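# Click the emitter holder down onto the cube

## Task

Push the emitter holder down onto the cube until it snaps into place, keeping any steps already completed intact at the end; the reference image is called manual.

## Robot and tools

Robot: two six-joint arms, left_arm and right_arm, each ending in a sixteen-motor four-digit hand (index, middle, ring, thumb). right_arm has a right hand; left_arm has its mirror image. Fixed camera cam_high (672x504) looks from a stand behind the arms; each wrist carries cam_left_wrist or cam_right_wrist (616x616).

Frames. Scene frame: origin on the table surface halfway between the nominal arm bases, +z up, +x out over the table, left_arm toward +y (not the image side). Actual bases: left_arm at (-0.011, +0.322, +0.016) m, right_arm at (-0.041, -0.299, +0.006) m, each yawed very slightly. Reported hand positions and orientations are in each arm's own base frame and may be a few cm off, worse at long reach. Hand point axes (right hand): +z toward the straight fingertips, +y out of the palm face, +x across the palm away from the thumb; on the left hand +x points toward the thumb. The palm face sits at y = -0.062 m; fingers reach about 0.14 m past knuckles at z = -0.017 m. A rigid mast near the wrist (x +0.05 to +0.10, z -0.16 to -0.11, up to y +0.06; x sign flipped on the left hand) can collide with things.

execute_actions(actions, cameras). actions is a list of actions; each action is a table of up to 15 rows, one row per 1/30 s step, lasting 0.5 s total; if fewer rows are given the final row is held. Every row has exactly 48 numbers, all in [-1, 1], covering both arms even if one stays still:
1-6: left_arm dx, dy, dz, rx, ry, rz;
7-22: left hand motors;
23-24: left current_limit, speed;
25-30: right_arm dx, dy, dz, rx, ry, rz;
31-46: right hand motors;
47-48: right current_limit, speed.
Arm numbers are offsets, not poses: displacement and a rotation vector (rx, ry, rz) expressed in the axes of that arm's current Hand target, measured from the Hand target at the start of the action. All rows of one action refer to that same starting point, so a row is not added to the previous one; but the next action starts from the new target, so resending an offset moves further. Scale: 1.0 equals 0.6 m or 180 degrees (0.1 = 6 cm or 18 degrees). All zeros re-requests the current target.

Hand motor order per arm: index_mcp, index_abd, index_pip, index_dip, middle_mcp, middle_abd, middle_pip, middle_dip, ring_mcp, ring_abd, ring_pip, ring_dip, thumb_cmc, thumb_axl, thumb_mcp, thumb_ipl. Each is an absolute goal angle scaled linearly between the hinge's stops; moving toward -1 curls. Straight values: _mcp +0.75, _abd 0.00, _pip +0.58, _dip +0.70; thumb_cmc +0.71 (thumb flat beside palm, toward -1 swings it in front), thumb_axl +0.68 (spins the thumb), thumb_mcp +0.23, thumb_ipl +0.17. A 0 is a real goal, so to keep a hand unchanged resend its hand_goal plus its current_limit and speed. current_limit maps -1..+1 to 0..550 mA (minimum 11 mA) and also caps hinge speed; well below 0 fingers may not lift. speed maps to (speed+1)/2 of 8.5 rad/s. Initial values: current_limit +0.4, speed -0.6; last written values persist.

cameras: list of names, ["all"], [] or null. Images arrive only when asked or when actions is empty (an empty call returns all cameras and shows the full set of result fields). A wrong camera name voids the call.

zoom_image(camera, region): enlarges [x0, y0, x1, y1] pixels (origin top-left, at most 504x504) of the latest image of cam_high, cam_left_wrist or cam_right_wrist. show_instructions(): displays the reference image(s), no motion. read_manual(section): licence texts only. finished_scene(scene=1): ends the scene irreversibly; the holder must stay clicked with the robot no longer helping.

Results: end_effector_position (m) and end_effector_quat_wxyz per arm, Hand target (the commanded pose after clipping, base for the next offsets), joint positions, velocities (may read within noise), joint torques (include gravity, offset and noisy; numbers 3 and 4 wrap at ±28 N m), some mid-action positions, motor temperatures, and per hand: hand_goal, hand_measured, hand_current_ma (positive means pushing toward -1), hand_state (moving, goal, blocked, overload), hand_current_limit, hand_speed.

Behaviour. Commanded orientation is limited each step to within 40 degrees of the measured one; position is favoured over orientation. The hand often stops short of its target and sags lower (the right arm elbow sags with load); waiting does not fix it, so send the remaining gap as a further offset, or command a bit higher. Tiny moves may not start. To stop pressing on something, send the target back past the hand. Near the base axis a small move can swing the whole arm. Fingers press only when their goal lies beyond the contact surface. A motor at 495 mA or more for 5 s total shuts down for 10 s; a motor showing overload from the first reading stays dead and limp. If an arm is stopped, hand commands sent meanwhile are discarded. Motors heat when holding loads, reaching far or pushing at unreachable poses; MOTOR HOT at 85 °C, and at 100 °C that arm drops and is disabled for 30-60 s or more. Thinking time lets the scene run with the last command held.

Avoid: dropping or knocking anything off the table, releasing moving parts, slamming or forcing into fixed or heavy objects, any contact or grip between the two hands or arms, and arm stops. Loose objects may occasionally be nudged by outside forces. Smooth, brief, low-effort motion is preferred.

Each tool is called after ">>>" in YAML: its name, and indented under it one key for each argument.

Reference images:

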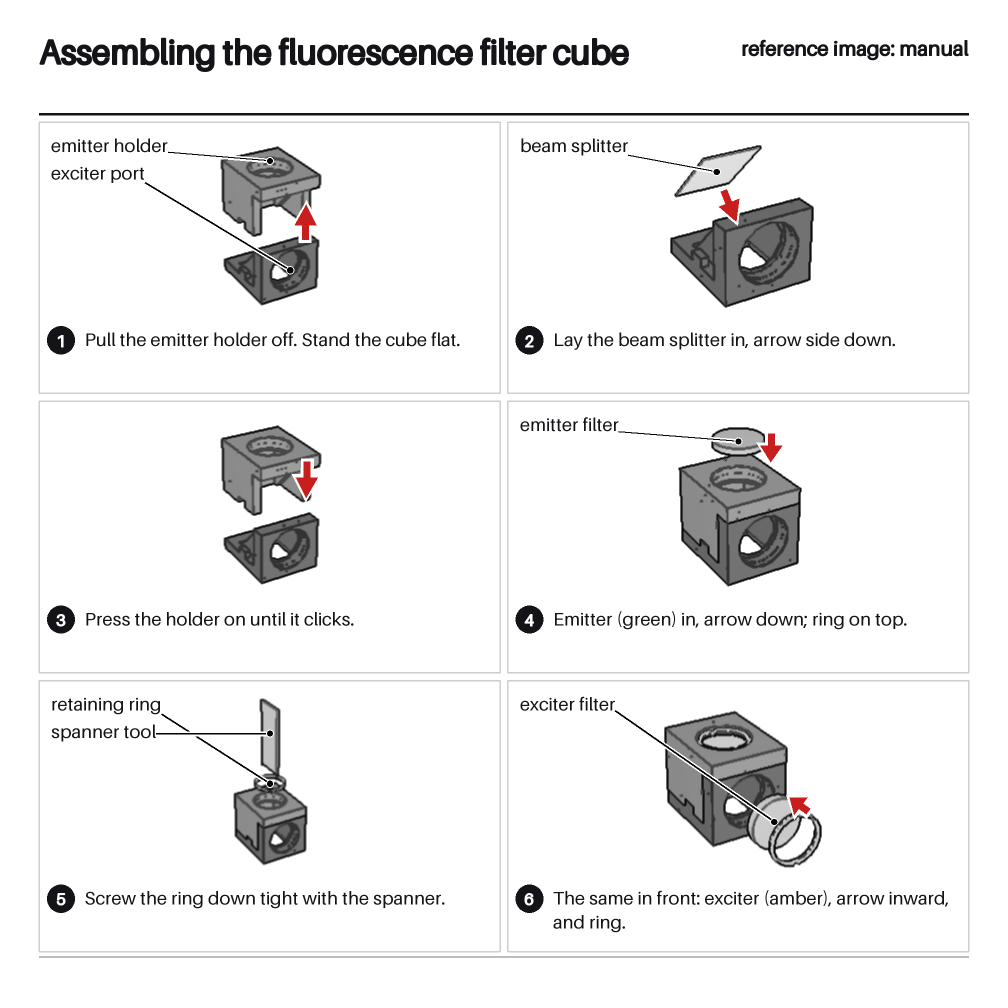

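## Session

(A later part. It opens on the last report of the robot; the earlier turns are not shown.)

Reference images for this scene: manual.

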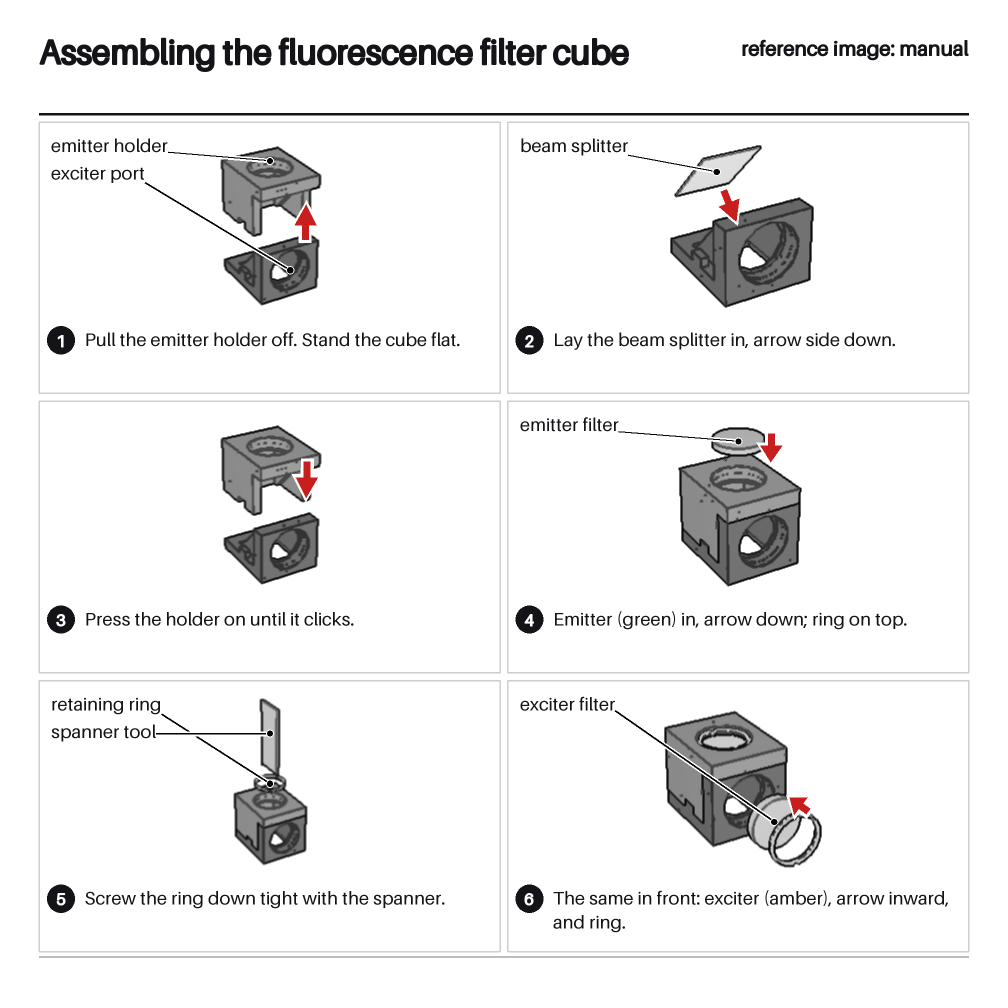

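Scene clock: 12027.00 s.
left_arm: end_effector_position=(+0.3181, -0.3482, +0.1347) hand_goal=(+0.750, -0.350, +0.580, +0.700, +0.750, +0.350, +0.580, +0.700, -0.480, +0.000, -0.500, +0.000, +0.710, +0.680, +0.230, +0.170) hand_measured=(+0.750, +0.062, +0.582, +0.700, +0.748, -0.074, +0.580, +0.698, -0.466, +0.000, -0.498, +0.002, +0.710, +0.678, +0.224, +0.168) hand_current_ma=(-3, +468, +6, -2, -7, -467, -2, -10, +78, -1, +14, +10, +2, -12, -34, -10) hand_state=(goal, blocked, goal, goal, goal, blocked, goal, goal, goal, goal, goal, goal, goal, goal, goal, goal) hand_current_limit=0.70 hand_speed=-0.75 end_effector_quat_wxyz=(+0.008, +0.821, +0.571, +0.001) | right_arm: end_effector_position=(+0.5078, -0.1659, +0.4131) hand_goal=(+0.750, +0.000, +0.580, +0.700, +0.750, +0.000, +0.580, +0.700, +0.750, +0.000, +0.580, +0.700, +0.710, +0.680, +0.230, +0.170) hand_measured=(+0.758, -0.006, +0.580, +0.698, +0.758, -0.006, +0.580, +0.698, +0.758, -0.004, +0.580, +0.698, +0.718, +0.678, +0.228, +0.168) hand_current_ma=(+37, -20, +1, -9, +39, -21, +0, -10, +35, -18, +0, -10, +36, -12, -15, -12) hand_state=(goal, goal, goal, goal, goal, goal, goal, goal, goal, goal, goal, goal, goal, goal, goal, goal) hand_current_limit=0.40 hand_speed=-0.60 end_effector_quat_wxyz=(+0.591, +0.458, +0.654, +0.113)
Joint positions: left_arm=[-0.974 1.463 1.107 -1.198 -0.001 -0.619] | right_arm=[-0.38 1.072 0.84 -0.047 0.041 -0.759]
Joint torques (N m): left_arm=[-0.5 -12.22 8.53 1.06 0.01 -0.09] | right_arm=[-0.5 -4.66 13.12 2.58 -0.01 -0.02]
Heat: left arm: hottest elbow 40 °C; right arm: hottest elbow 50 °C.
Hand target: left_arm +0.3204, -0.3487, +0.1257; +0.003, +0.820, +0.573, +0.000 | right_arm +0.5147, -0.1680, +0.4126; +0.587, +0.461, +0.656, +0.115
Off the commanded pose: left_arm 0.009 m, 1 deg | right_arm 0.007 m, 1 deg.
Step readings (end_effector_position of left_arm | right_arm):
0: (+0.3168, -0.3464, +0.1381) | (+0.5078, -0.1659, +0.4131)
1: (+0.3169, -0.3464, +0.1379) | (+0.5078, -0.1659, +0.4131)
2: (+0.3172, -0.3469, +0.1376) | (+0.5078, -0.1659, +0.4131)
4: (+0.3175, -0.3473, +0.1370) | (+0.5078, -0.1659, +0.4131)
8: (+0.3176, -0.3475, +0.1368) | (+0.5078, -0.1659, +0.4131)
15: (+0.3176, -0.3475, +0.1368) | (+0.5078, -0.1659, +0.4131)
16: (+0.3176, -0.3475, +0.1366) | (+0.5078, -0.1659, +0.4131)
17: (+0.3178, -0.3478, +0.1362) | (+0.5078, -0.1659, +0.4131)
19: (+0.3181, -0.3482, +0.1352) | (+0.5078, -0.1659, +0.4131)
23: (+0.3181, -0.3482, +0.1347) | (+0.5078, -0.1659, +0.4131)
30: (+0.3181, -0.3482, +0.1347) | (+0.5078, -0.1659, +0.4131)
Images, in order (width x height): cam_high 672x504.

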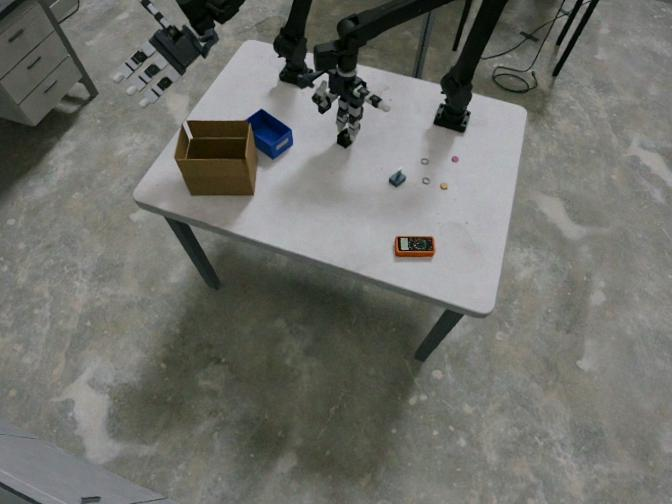

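>>> execute_actions:
  actions:
    - [[0,-0.002,0.008,0,0,0,0.75,-0.35,0.58,0.7,0.75,0.35,0.58,0.7,-0.48,0,-0.5,0,0.71,0.68,0.23,0.17,0.7,-0.75,0,0,0,0,0,0,0.75,0,0.58,0.7,0.75,0,0.58,0.7,0.75,0,0.58,0.7,0.71,0.68,0.23,0.17,0.4,-0.6]]
  cameras: ["cam_high"]

>>> zoom_image:
  camera: "cam_high"
  region: [334, 122, 360, 148]

Scene clock: 12035.77 s.
left_arm: end_effector_position=(+0.3183, -0.3486, +0.1331) hand_goal=(+0.750, -0.350, +0.580, +0.700, +0.750, +0.350, +0.580, +0.700, -0.480, +0.000, -0.500, +0.000, +0.710, +0.680, +0.230, +0.170) hand_measured=(+0.750, +0.062, +0.582, +0.700, +0.748, -0.074, +0.580, +0.698, -0.466, +0.000, -0.498, +0.002, +0.710, +0.678, +0.224, +0.168) hand_current_ma=(+0, +467, +6, -2, -6, -467, -2, -10, +78, -1, +14, +10, +2, -12, -34, -10) hand_state=(goal, blocked, goal, goal, goal, blocked, goal, goal, goal, goal, goal, goal, goal, goal, goal, goal) hand_current_limit=0.70 hand_speed=-0.75 end_effector_quat_wxyz=(+0.010, +0.821, +0.571, +0.000) | right_arm: end_effector_position=(+0.5078, -0.1659, +0.4131) hand_goal=(+0.750, +0.000, +0.580, +0.700, +0.750, +0.000, +0.580, +0.700, +0.750, +0.000, +0.580, +0.700, +0.710, +0.680, +0.230, +0.170) hand_measured=(+0.758, -0.006, +0.580, +0.698, +0.758, -0.006, +0.580, +0.698, +0.758, -0.004, +0.580, +0.698, +0.718, +0.678, +0.228, +0.168) hand_current_ma=(+37, -20, +1, -9, +39, -21, +0, -10, +35, -18, +0, -10, +36, -12, -15, -12) hand_state=(goal, goal, goal, goal, goal, goal, goal, goal, goal, goal, goal, goal, goal, goal, goal, goal) hand_current_limit=0.40 hand_speed=-0.60 end_effector_quat_wxyz=(+0.591, +0.458, +0.654, +0.113)
Joint positions: left_arm=[-0.974 1.463 1.102 -1.189 -0.001 -0.619] | right_arm=[-0.38 1.072 0.84 -0.047 0.041 -0.759]
Joint torques (N m): left_arm=[-0.56 -11.93 7.92 1.17 0.01 -0.11] | right_arm=[-0.56 -4.72 13.14 2.59 0 -0.02]
Heat: left arm: hottest elbow 39 °C; right arm: hottest elbow 50 °C.
Hand target: left_arm +0.3192, -0.3483, +0.1208; +0.003, +0.820, +0.573, +0.000 | right_arm +0.5147, -0.1680, +0.4126; +0.587, +0.461, +0.656, +0.115
Off the commanded pose: left_arm 0.012 m, 1 deg | right_arm 0.007 m, 1 deg.
Step readings (end_effector_position of left_arm | right_arm):
0: (+0.3181, -0.3482, +0.1347) | (+0.5078, -0.1659, +0.4131)
1: (+0.3181, -0.3483, +0.1343) | (+0.5078, -0.1659, +0.4131)
2: (+0.3182, -0.3485, +0.1337) | (+0.5078, -0.1659, +0.4131)
4: (+0.3183, -0.3485, +0.1331) | (+0.5078, -0.1659, +0.4131)
8: (+0.3183, -0.3486, +0.1331) | (+0.5078, -0.1659, +0.4131)
15: (+0.3183, -0.3486, +0.1331) | (+0.5078, -0.1659, +0.4131)
Images, in order (width x height): cam_high 672x504.

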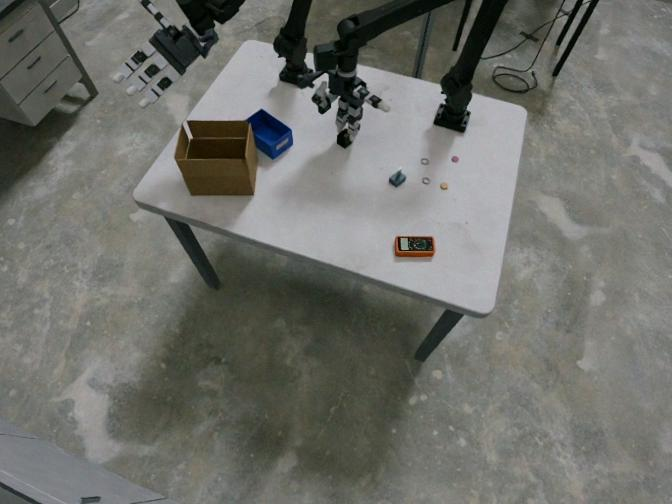

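Scaled by 19.385 from the camera's 672x504 image, which has a finer 960x720 frame.

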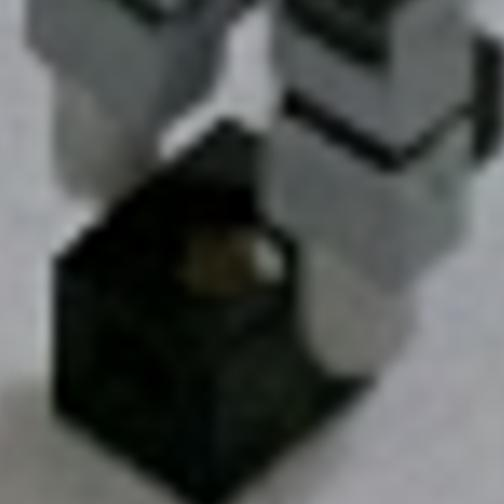

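>>> execute_actions:
  actions:
    - [[0,0.004,-0.006,0,0,0,0.75,-0.02,0.58,0.7,0.75,0.02,0.58,0.7,-0.48,0,-0.5,0,0.71,0.68,0.23,0.17,0.4,-0.8,0,0,0,0,0,0,0.75,0,0.58,0.7,0.75,0,0.58,0.7,0.75,0,0.58,0.7,0.71,0.68,0.23,0.17,0.4,-0.6]]
    - [[0,0,0,0,0,0,0.75,0.14,0.58,0.7,0.75,-0.14,0.58,0.7,-0.48,0,-0.5,0,0.71,0.68,0.23,0.17,0.5,-0.75,0,0,0,0,0,0,0.75,0,0.58,0.7,0.75,0,0.58,0.7,0.75,0,0.58,0.7,0.71,0.68,0.23,0.17,0.4,-0.6]]
    - [[0,0.012,-0.035,-0.004,0,0,0.75,0.14,0.58,0.7,0.75,-0.14,0.58,0.7,-0.48,0,-0.5,0,0.71,0.68,0.23,0.17,0.6,-0.6,0,0,0,0,0,0,0.75,0,0.58,0.7,0.75,0,0.58,0.7,0.75,0,0.58,0.7,0.71,0.68,0.23,0.17,0.4,-0.6]]
    - [[0,0.006,-0.05,-0.004,0,0,0.75,0.14,0.58,0.7,0.75,-0.14,0.58,0.7,-0.48,0,-0.5,0,0.71,0.68,0.23,0.17,0.6,-0.6,0,0,0,0,0,0,0.75,0,0.58,0.7,0.75,0,0.58,0.7,0.75,0,0.58,0.7,0.71,0.68,0.23,0.17,0.4,-0.6]]
  cameras: ["cam_high","cam_left_wrist"]

>>> zoom_image:
  camera: "cam_high"
  region: [334, 122, 360, 148]

>>> zoom_image:
  camera: "cam_left_wrist"
  region: [270, 200, 350, 280]

Scene clock: 12059.00 s.
left_arm: end_effector_position=(+0.3200, -0.3468, +0.1567) hand_goal=(+0.750, +0.140, +0.580, +0.700, +0.750, -0.140, +0.580, +0.700, -0.480, +0.000, -0.500, +0.000, +0.710, +0.680, +0.230, +0.170) hand_measured=(+0.750, +0.136, +0.582, +0.700, +0.748, -0.140, +0.580, +0.698, -0.466, +0.000, -0.498, +0.002, +0.710, +0.678, +0.224, +0.168) hand_current_ma=(-1, -13, +6, -2, -6, -4, -2, -10, +78, -1, +14, +10, +2, -12, -34, -10) hand_state=(goal, goal, goal, goal, goal, goal, goal, goal, goal, goal, goal, goal, goal, goal, goal, goal) hand_current_limit=0.60 hand_speed=-0.60 end_effector_quat_wxyz=(-0.005, +0.821, +0.571, +0.007) | right_arm: end_effector_position=(+0.5078, -0.1659, +0.4131) hand_goal=(+0.750, +0.000, +0.580, +0.700, +0.750, +0.000, +0.580, +0.700, +0.750, +0.000, +0.580, +0.700, +0.710, +0.680, +0.230, +0.170) hand_measured=(+0.758, -0.006, +0.580, +0.698, +0.758, -0.006, +0.580, +0.698, +0.758, -0.004, +0.580, +0.698, +0.718, +0.678, +0.228, +0.168) hand_current_ma=(+37, -20, +1, -9, +39, -21, +0, -10, +35, -18, +0, -10, +36, -12, -15, -12) hand_state=(goal, goal, goal, goal, goal, goal, goal, goal, goal, goal, goal, goal, goal, goal, goal, goal) hand_current_limit=0.40 hand_speed=-0.60 end_effector_quat_wxyz=(+0.591, +0.458, +0.654, +0.113)
Joint positions: left_arm=[-0.974 1.461 1.167 -1.288 -0.014 -0.619] | right_arm=[-0.38 1.072 0.84 -0.047 0.041 -0.759]
Joint torques (N m): left_arm=[0.56 -14.56 12.11 0.27 -0.11 0.01] | right_arm=[-0.5 -4.72 13.11 2.58 -0.01 -0.02]
Heat: left arm: hottest elbow 38 °C; right arm: hottest elbow 50 °C.
Hand target: left_arm +0.3312, -0.3523, +0.1755; +0.013, +0.820, +0.573, +0.007 | right_arm +0.5147, -0.1680, +0.4126; +0.587, +0.461, +0.656, +0.115
Off the commanded pose: left_arm 0.023 m, 2 deg | right_arm 0.007 m, 1 deg.
Step readings (end_effector_position of left_arm | right_arm):
0: (+0.3184, -0.3486, +0.1332) | (+0.5078, -0.1659, +0.4131)
1: (+0.3184, -0.3486, +0.1332) | (+0.5078, -0.1659, +0.4131)
2: (+0.3184, -0.3486, +0.1332) | (+0.5078, -0.1659, +0.4131)
4: (+0.3184, -0.3486, +0.1332) | (+0.5078, -0.1659, +0.4131)
8: (+0.3184, -0.3486, +0.1332) | (+0.5078, -0.1659, +0.4131)
15: (+0.3184, -0.3486, +0.1332) | (+0.5078, -0.1659, +0.4131)
16: (+0.3184, -0.3486, +0.1332) | (+0.5078, -0.1659, +0.4131)
17: (+0.3184, -0.3486, +0.1332) | (+0.5078, -0.1659, +0.4131)
19: (+0.3184, -0.3486, +0.1332) | (+0.5078, -0.1659, +0.4131)
23: (+0.3184, -0.3486, +0.1332) | (+0.5078, -0.1659, +0.4131)
30: (+0.3184, -0.3486, +0.1332) | (+0.5078, -0.1659, +0.4131)
31: (+0.3180, -0.3478, +0.1331) | (+0.5078, -0.1659, +0.4131)
32: (+0.3176, -0.3465, +0.1335) | (+0.5078, -0.1659, +0.4131)
34: (+0.3162, -0.3440, +0.1333) | (+0.5078, -0.1659, +0.4131)
38: (+0.3154, -0.3429, +0.1330) | (+0.5078, -0.1659, +0.4131)
45: (+0.3154, -0.3428, +0.1330) | (+0.5078, -0.1659, +0.4131)
46: (+0.3150, -0.3419, +0.1340) | (+0.5078, -0.1659, +0.4131)
47: (+0.3149, -0.3409, +0.1368) | (+0.5078, -0.1659, +0.4131)
49: (+0.3160, -0.3411, +0.1456) | (+0.5078, -0.1659, +0.4131)
53: (+0.3203, -0.3473, +0.1565) | (+0.5078, -0.1659, +0.4131)
60: (+0.3200, -0.3468, +0.1567) | (+0.5078, -0.1659, +0.4131)
Images, in order (width x height): cam_high 672x504, cam_left_wrist 616x616.

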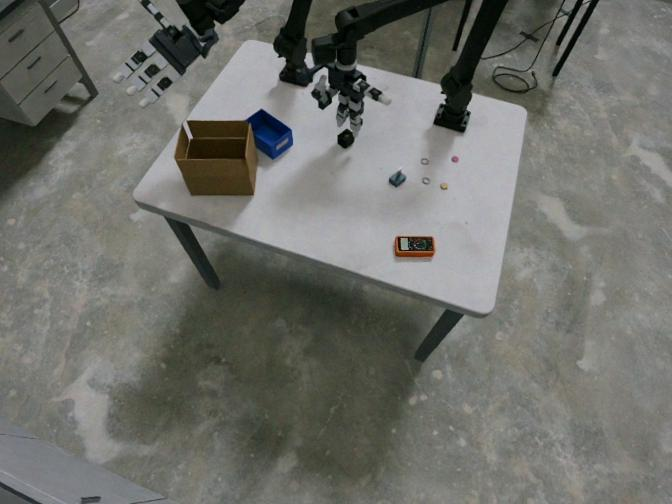

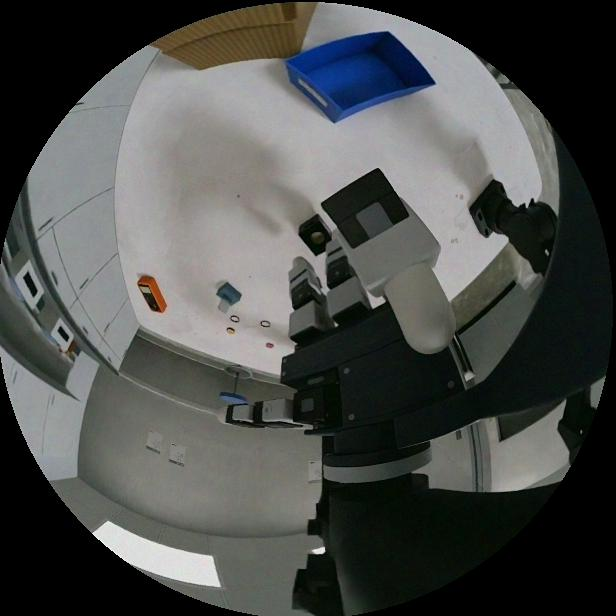

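Scaled by 19.385 from the camera's 672x504 image, which has a finer 960x720 frame.

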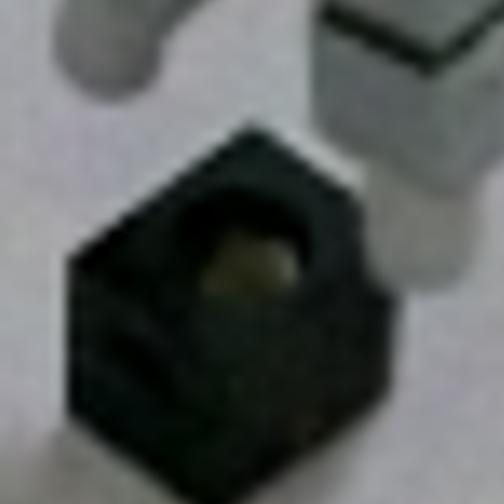

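Scaled by 6.300 from the camera's 616x616 image, which has a finer 880x880 frame.

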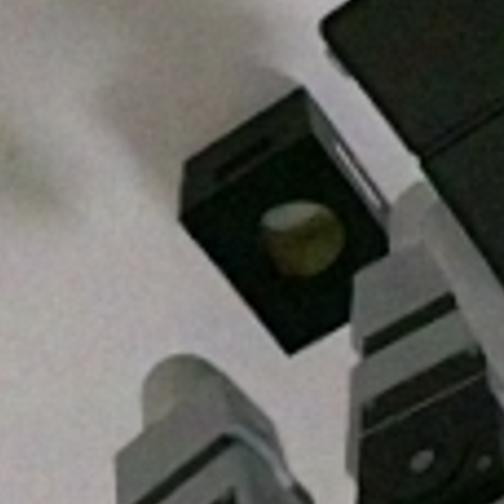

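>>> execute_actions:
  actions:
    - [[0,0,-0.05,0.003,0,0,0.75,0.14,0.58,0.7,0.75,-0.14,0.58,0.7,-0.48,0,-0.5,0,0.71,0.68,0.23,0.17,0.6,-0.5,0,0,0,0,0,0,0.75,0,0.58,0.7,0.75,0,0.58,0.7,0.75,0,0.58,0.7,0.71,0.68,0.23,0.17,0.4,-0.6]]
    - [[-0.093,-0.12,0.02,0.003,0,-0.006,-0.48,0,-0.5,0,-0.48,0,-0.5,0,-0.48,0,-0.5,0,0.71,0.68,0.23,0.17,0.6,-0.5,0,0,0,0,0,0,0.75,0,0.58,0.7,0.75,0,0.58,0.7,0.75,0,0.58,0.7,0.71,0.68,0.23,0.17,0.4,-0.6]]
    - [[-0.093,-0.12,0.07,0.002,0,-0.006,-0.48,0,-0.5,0,-0.48,0,-0.5,0,-0.48,0,-0.5,0,0.71,0.68,0.23,0.17,0.6,-0.5,0,0,0,0,0,0,0.75,0,0.58,0.7,0.75,0,0.58,0.7,0.75,0,0.58,0.7,0.71,0.68,0.23,0.17,0.4,-0.6]]
  cameras: ["cam_left_wrist"]

Scene clock: 12115.13 s.
left_arm: end_effector_position=(+0.1527, -0.4077, +0.1546) hand_goal=(-0.480, +0.000, -0.500, +0.000, -0.480, +0.000, -0.500, +0.000, -0.480, +0.000, -0.500, +0.000, +0.710, +0.680, +0.230, +0.170) hand_measured=(-0.460, +0.002, -0.496, +0.002, -0.460, -0.002, -0.496, +0.002, -0.466, +0.000, -0.498, +0.002, +0.710, +0.678, +0.226, +0.168) hand_current_ma=(+103, +7, +17, +11, +101, -9, +17, +13, +75, +0, +13, +10, -5, -12, -30, -10) hand_state=(goal, goal, goal, goal, goal, goal, goal, goal, goal, goal, goal, goal, goal, goal, goal, goal) hand_current_limit=0.60 hand_speed=-0.50 end_effector_quat_wxyz=(+0.004, +0.816, +0.578, -0.001) | right_arm: end_effector_position=(+0.5078, -0.1659, +0.4131) hand_goal=(+0.750, +0.000, +0.580, +0.700, +0.750, +0.000, +0.580, +0.700, +0.750, +0.000, +0.580, +0.700, +0.710, +0.680, +0.230, +0.170) hand_measured=(+0.758, -0.006, +0.580, +0.698, +0.758, -0.006, +0.580, +0.698, +0.758, -0.004, +0.580, +0.698, +0.718, +0.678, +0.228, +0.168) hand_current_ma=(+37, -20, +1, -9, +39, -21, +0, -10, +35, -18, +0, -10, +36, -12, -15, -12) hand_state=(goal, goal, goal, goal, goal, goal, goal, goal, goal, goal, goal, goal, goal, goal, goal, goal) hand_current_limit=0.40 hand_speed=-0.60 end_effector_quat_wxyz=(+0.591, +0.458, +0.654, +0.113)
Joint positions: left_arm=[-1.41 1.439 1.138 -1.262 -0.001 -1.073] | right_arm=[-0.38 1.072 0.84 -0.047 0.041 -0.759]
Joint torques (N m): left_arm=[0.32 -11.99 9.16 0.95 -0.21 -0.15] | right_arm=[-0.5 -4.72 13.12 2.58 0 -0.02]
Heat: left arm: hottest elbow 38 °C; right arm: hottest elbow 50 °C.
Hand target: left_arm +0.1580, -0.4092, +0.1496; +0.003, +0.809, +0.588, +0.000 | right_arm +0.5147, -0.1680, +0.4126; +0.587, +0.461, +0.656, +0.115
Off the commanded pose: left_arm 0.007 m, 1 deg | right_arm 0.007 m, 1 deg.
Step readings (end_effector_position of left_arm | right_arm):
0: (+0.3200, -0.3468, +0.1567) | (+0.5078, -0.1659, +0.4131)
1: (+0.3190, -0.3456, +0.1578) | (+0.5078, -0.1659, +0.4131)
2: (+0.3177, -0.3439, +0.1606) | (+0.5078, -0.1659, +0.4131)
4: (+0.3168, -0.3426, +0.1704) | (+0.5078, -0.1659, +0.4131)
8: (+0.3198, -0.3471, +0.1856) | (+0.5078, -0.1659, +0.4131)
15: (+0.3200, -0.3474, +0.1877) | (+0.5078, -0.1659, +0.4131)
16: (+0.3154, -0.3489, +0.1870) | (+0.5078, -0.1659, +0.4131)
17: (+0.3091, -0.3497, +0.1860) | (+0.5078, -0.1659, +0.4131)
19: (+0.2808, -0.3620, +0.1837) | (+0.5078, -0.1659, +0.4131)
23: (+0.2355, -0.3875, +0.1838) | (+0.5078, -0.1659, +0.4131)
30: (+0.2368, -0.3837, +0.1843) | (+0.5078, -0.1659, +0.4131)
31: (+0.2335, -0.3841, +0.1818) | (+0.5078, -0.1659, +0.4131)
32: (+0.2283, -0.3863, +0.1782) | (+0.5078, -0.1659, +0.4131)
34: (+0.1995, -0.3955, +0.1660) | (+0.5078, -0.1659, +0.4131)
38: (+0.1485, -0.4125, +0.1545) | (+0.5078, -0.1659, +0.4131)
45: (+0.1504, -0.4096, +0.1545) | (+0.5078, -0.1659, +0.4131)
Images, in order (width x height): cam_left_wrist 616x616.

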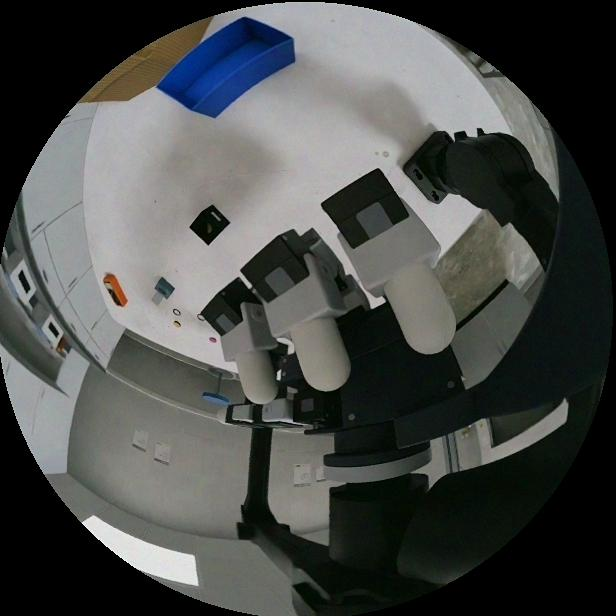

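>>> execute_actions:
  actions:
    - [[0,0,0.07,0,0,0,-0.48,0,-0.5,0,-0.48,0,-0.5,0,-0.48,0,-0.5,0,0.71,0.68,0.23,0.17,0.6,-0.5,0,0,0,0,0,0,0.75,0,0.58,0.7,0.75,0,0.58,0.7,0.75,0,0.58,0.7,0.71,0.68,0.23,0.17,0.4,-0.6]]
    - [[0,0,0.07,0,0,0,-0.48,0,-0.5,0,-0.48,0,-0.5,0,-0.48,0,-0.5,0,0.71,0.68,0.23,0.17,0.6,-0.5,0,0,0,0,0,0,0.75,0,0.58,0.7,0.75,0,0.58,0.7,0.75,0,0.58,0.7,0.71,0.68,0.23,0.17,0.4,-0.6]]
    - [[0,0,0.05,0,0,0,-0.48,0,-0.5,0,-0.48,0,-0.5,0,-0.48,0,-0.5,0,0.71,0.68,0.23,0.17,0.6,-0.5,0,0,0,0,0,0,0.75,0,0.58,0.7,0.75,0,0.58,0.7,0.75,0,0.58,0.7,0.71,0.68,0.23,0.17,0.4,-0.6]]
  cameras: ["cam_left_wrist"]

>>> zoom_image:
  camera: "cam_left_wrist"
  region: [130, 180, 230, 280]

Scene clock: 12129.43 s.
left_arm: end_effector_position=(+0.1536, -0.4124, +0.0433) hand_goal=(-0.480, +0.000, -0.500, +0.000, -0.480, +0.000, -0.500, +0.000, -0.480, +0.000, -0.500, +0.000, +0.710, +0.680, +0.230, +0.170) hand_measured=(-0.466, +0.002, -0.496, +0.002, -0.466, -0.002, -0.496, +0.002, -0.468, +0.000, -0.498, +0.002, +0.710, +0.678, +0.226, +0.168) hand_current_ma=(+69, +7, +16, +11, +73, -9, +16, +13, +65, +0, +13, +10, -1, -12, -22, -10) hand_state=(goal, goal, goal, goal, goal, goal, goal, goal, goal, goal, goal, goal, goal, goal, goal, goal) hand_current_limit=0.60 hand_speed=-0.50 end_effector_quat_wxyz=(+0.007, +0.815, +0.580, -0.002) | right_arm: end_effector_position=(+0.5078, -0.1659, +0.4131) hand_goal=(+0.750, +0.000, +0.580, +0.700, +0.750, +0.000, +0.580, +0.700, +0.750, +0.000, +0.580, +0.700, +0.710, +0.680, +0.230, +0.170) hand_measured=(+0.758, -0.006, +0.580, +0.698, +0.758, -0.006, +0.580, +0.698, +0.758, -0.004, +0.580, +0.698, +0.718, +0.678, +0.228, +0.168) hand_current_ma=(+37, -20, +1, -9, +39, -21, +0, -10, +35, -18, +0, -10, +36, -12, -15, -12) hand_state=(goal, goal, goal, goal, goal, goal, goal, goal, goal, goal, goal, goal, goal, goal, goal, goal) hand_current_limit=0.40 hand_speed=-0.60 end_effector_quat_wxyz=(+0.591, +0.458, +0.654, +0.113)
Joint positions: left_arm=[-1.41 1.582 0.975 -0.949 -0.002 -1.076] | right_arm=[-0.38 1.072 0.84 -0.047 0.041 -0.759]
Joint torques (N m): left_arm=[0.26 -13.51 7.23 1.01 -0.18 -0.19] | right_arm=[-0.56 -4.66 13.14 2.58 0 -0.02]
Heat: left arm: hottest elbow 37 °C; right arm: hottest elbow 50 °C.
Hand target: left_arm +0.1583, -0.4099, +0.0357; +0.003, +0.809, +0.588, +0.000 | right_arm +0.5147, -0.1680, +0.4126; +0.587, +0.461, +0.656, +0.115
Off the commanded pose: left_arm 0.009 m, 1 deg | right_arm 0.007 m, 1 deg.
Step readings (end_effector_position of left_arm | right_arm):
0: (+0.1527, -0.4077, +0.1546) | (+0.5078, -0.1659, +0.4131)
1: (+0.1529, -0.4087, +0.1519) | (+0.5078, -0.1659, +0.4131)
2: (+0.1534, -0.4118, +0.1477) | (+0.5078, -0.1659, +0.4131)
4: (+0.1533, -0.4112, +0.1336) | (+0.5078, -0.1659, +0.4131)
8: (+0.1528, -0.4079, +0.1142) | (+0.5078, -0.1659, +0.4131)
15: (+0.1531, -0.4094, +0.1112) | (+0.5078, -0.1659, +0.4131)
16: (+0.1533, -0.4105, +0.1089) | (+0.5078, -0.1659, +0.4131)
17: (+0.1538, -0.4138, +0.1052) | (+0.5078, -0.1659, +0.4131)
19: (+0.1538, -0.4135, +0.0921) | (+0.5078, -0.1659, +0.4131)
23: (+0.1531, -0.4090, +0.0729) | (+0.5078, -0.1659, +0.4131)
30: (+0.1532, -0.4101, +0.0698) | (+0.5078, -0.1659, +0.4131)
31: (+0.1534, -0.4111, +0.0684) | (+0.5078, -0.1659, +0.4131)
32: (+0.1539, -0.4138, +0.0660) | (+0.5078, -0.1659, +0.4131)
34: (+0.1540, -0.4148, +0.0583) | (+0.5078, -0.1659, +0.4131)
38: (+0.1536, -0.4121, +0.0455) | (+0.5078, -0.1659, +0.4131)
45: (+0.1536, -0.4124, +0.0433) | (+0.5078, -0.1659, +0.4131)
Images, in order (width x height): cam_left_wrist 616x616.

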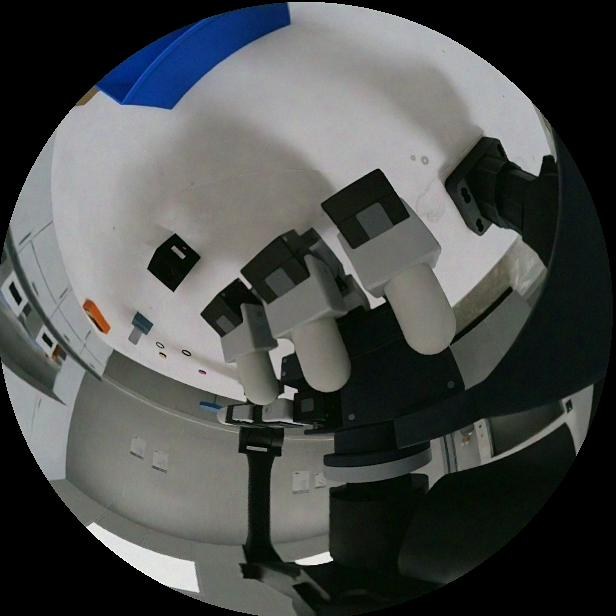

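Scaled by 5.040 from the camera's 616x616 image, which has a finer 880x880 frame.

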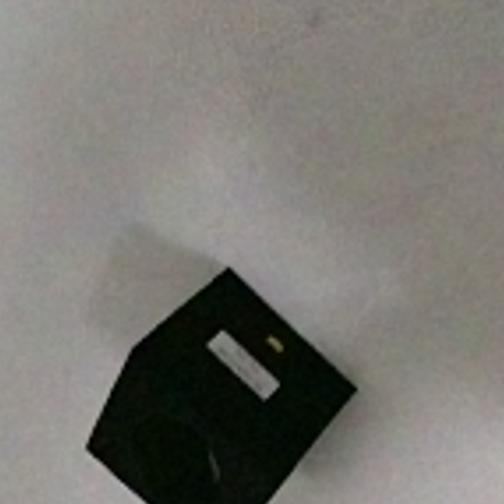

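>>> zoom_image:
  camera: "cam_left_wrist"
  region: [160, 230, 204, 274]

>>> zoom_image:
  camera: "cam_left_wrist"
  region: [172, 236, 196, 260]

Scaled by 11.455 from the camera's 616x616 image, which has a finer 880x880 frame.

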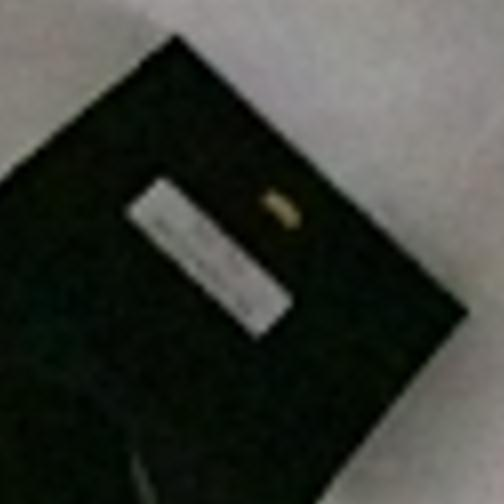

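Scaled by 21.000 from the camera's 616x616 image, which has a finer 880x880 frame.

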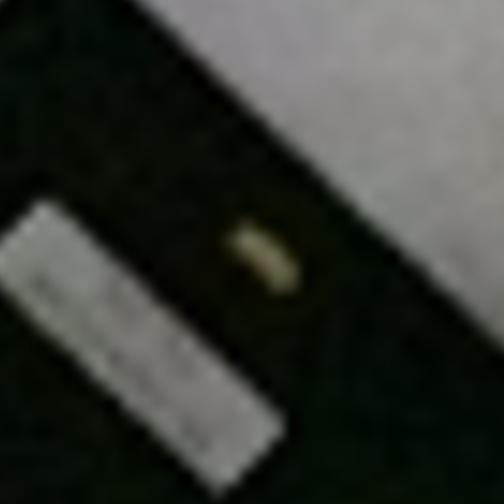

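>>> finished_scene:

The scene is finished: the task was done.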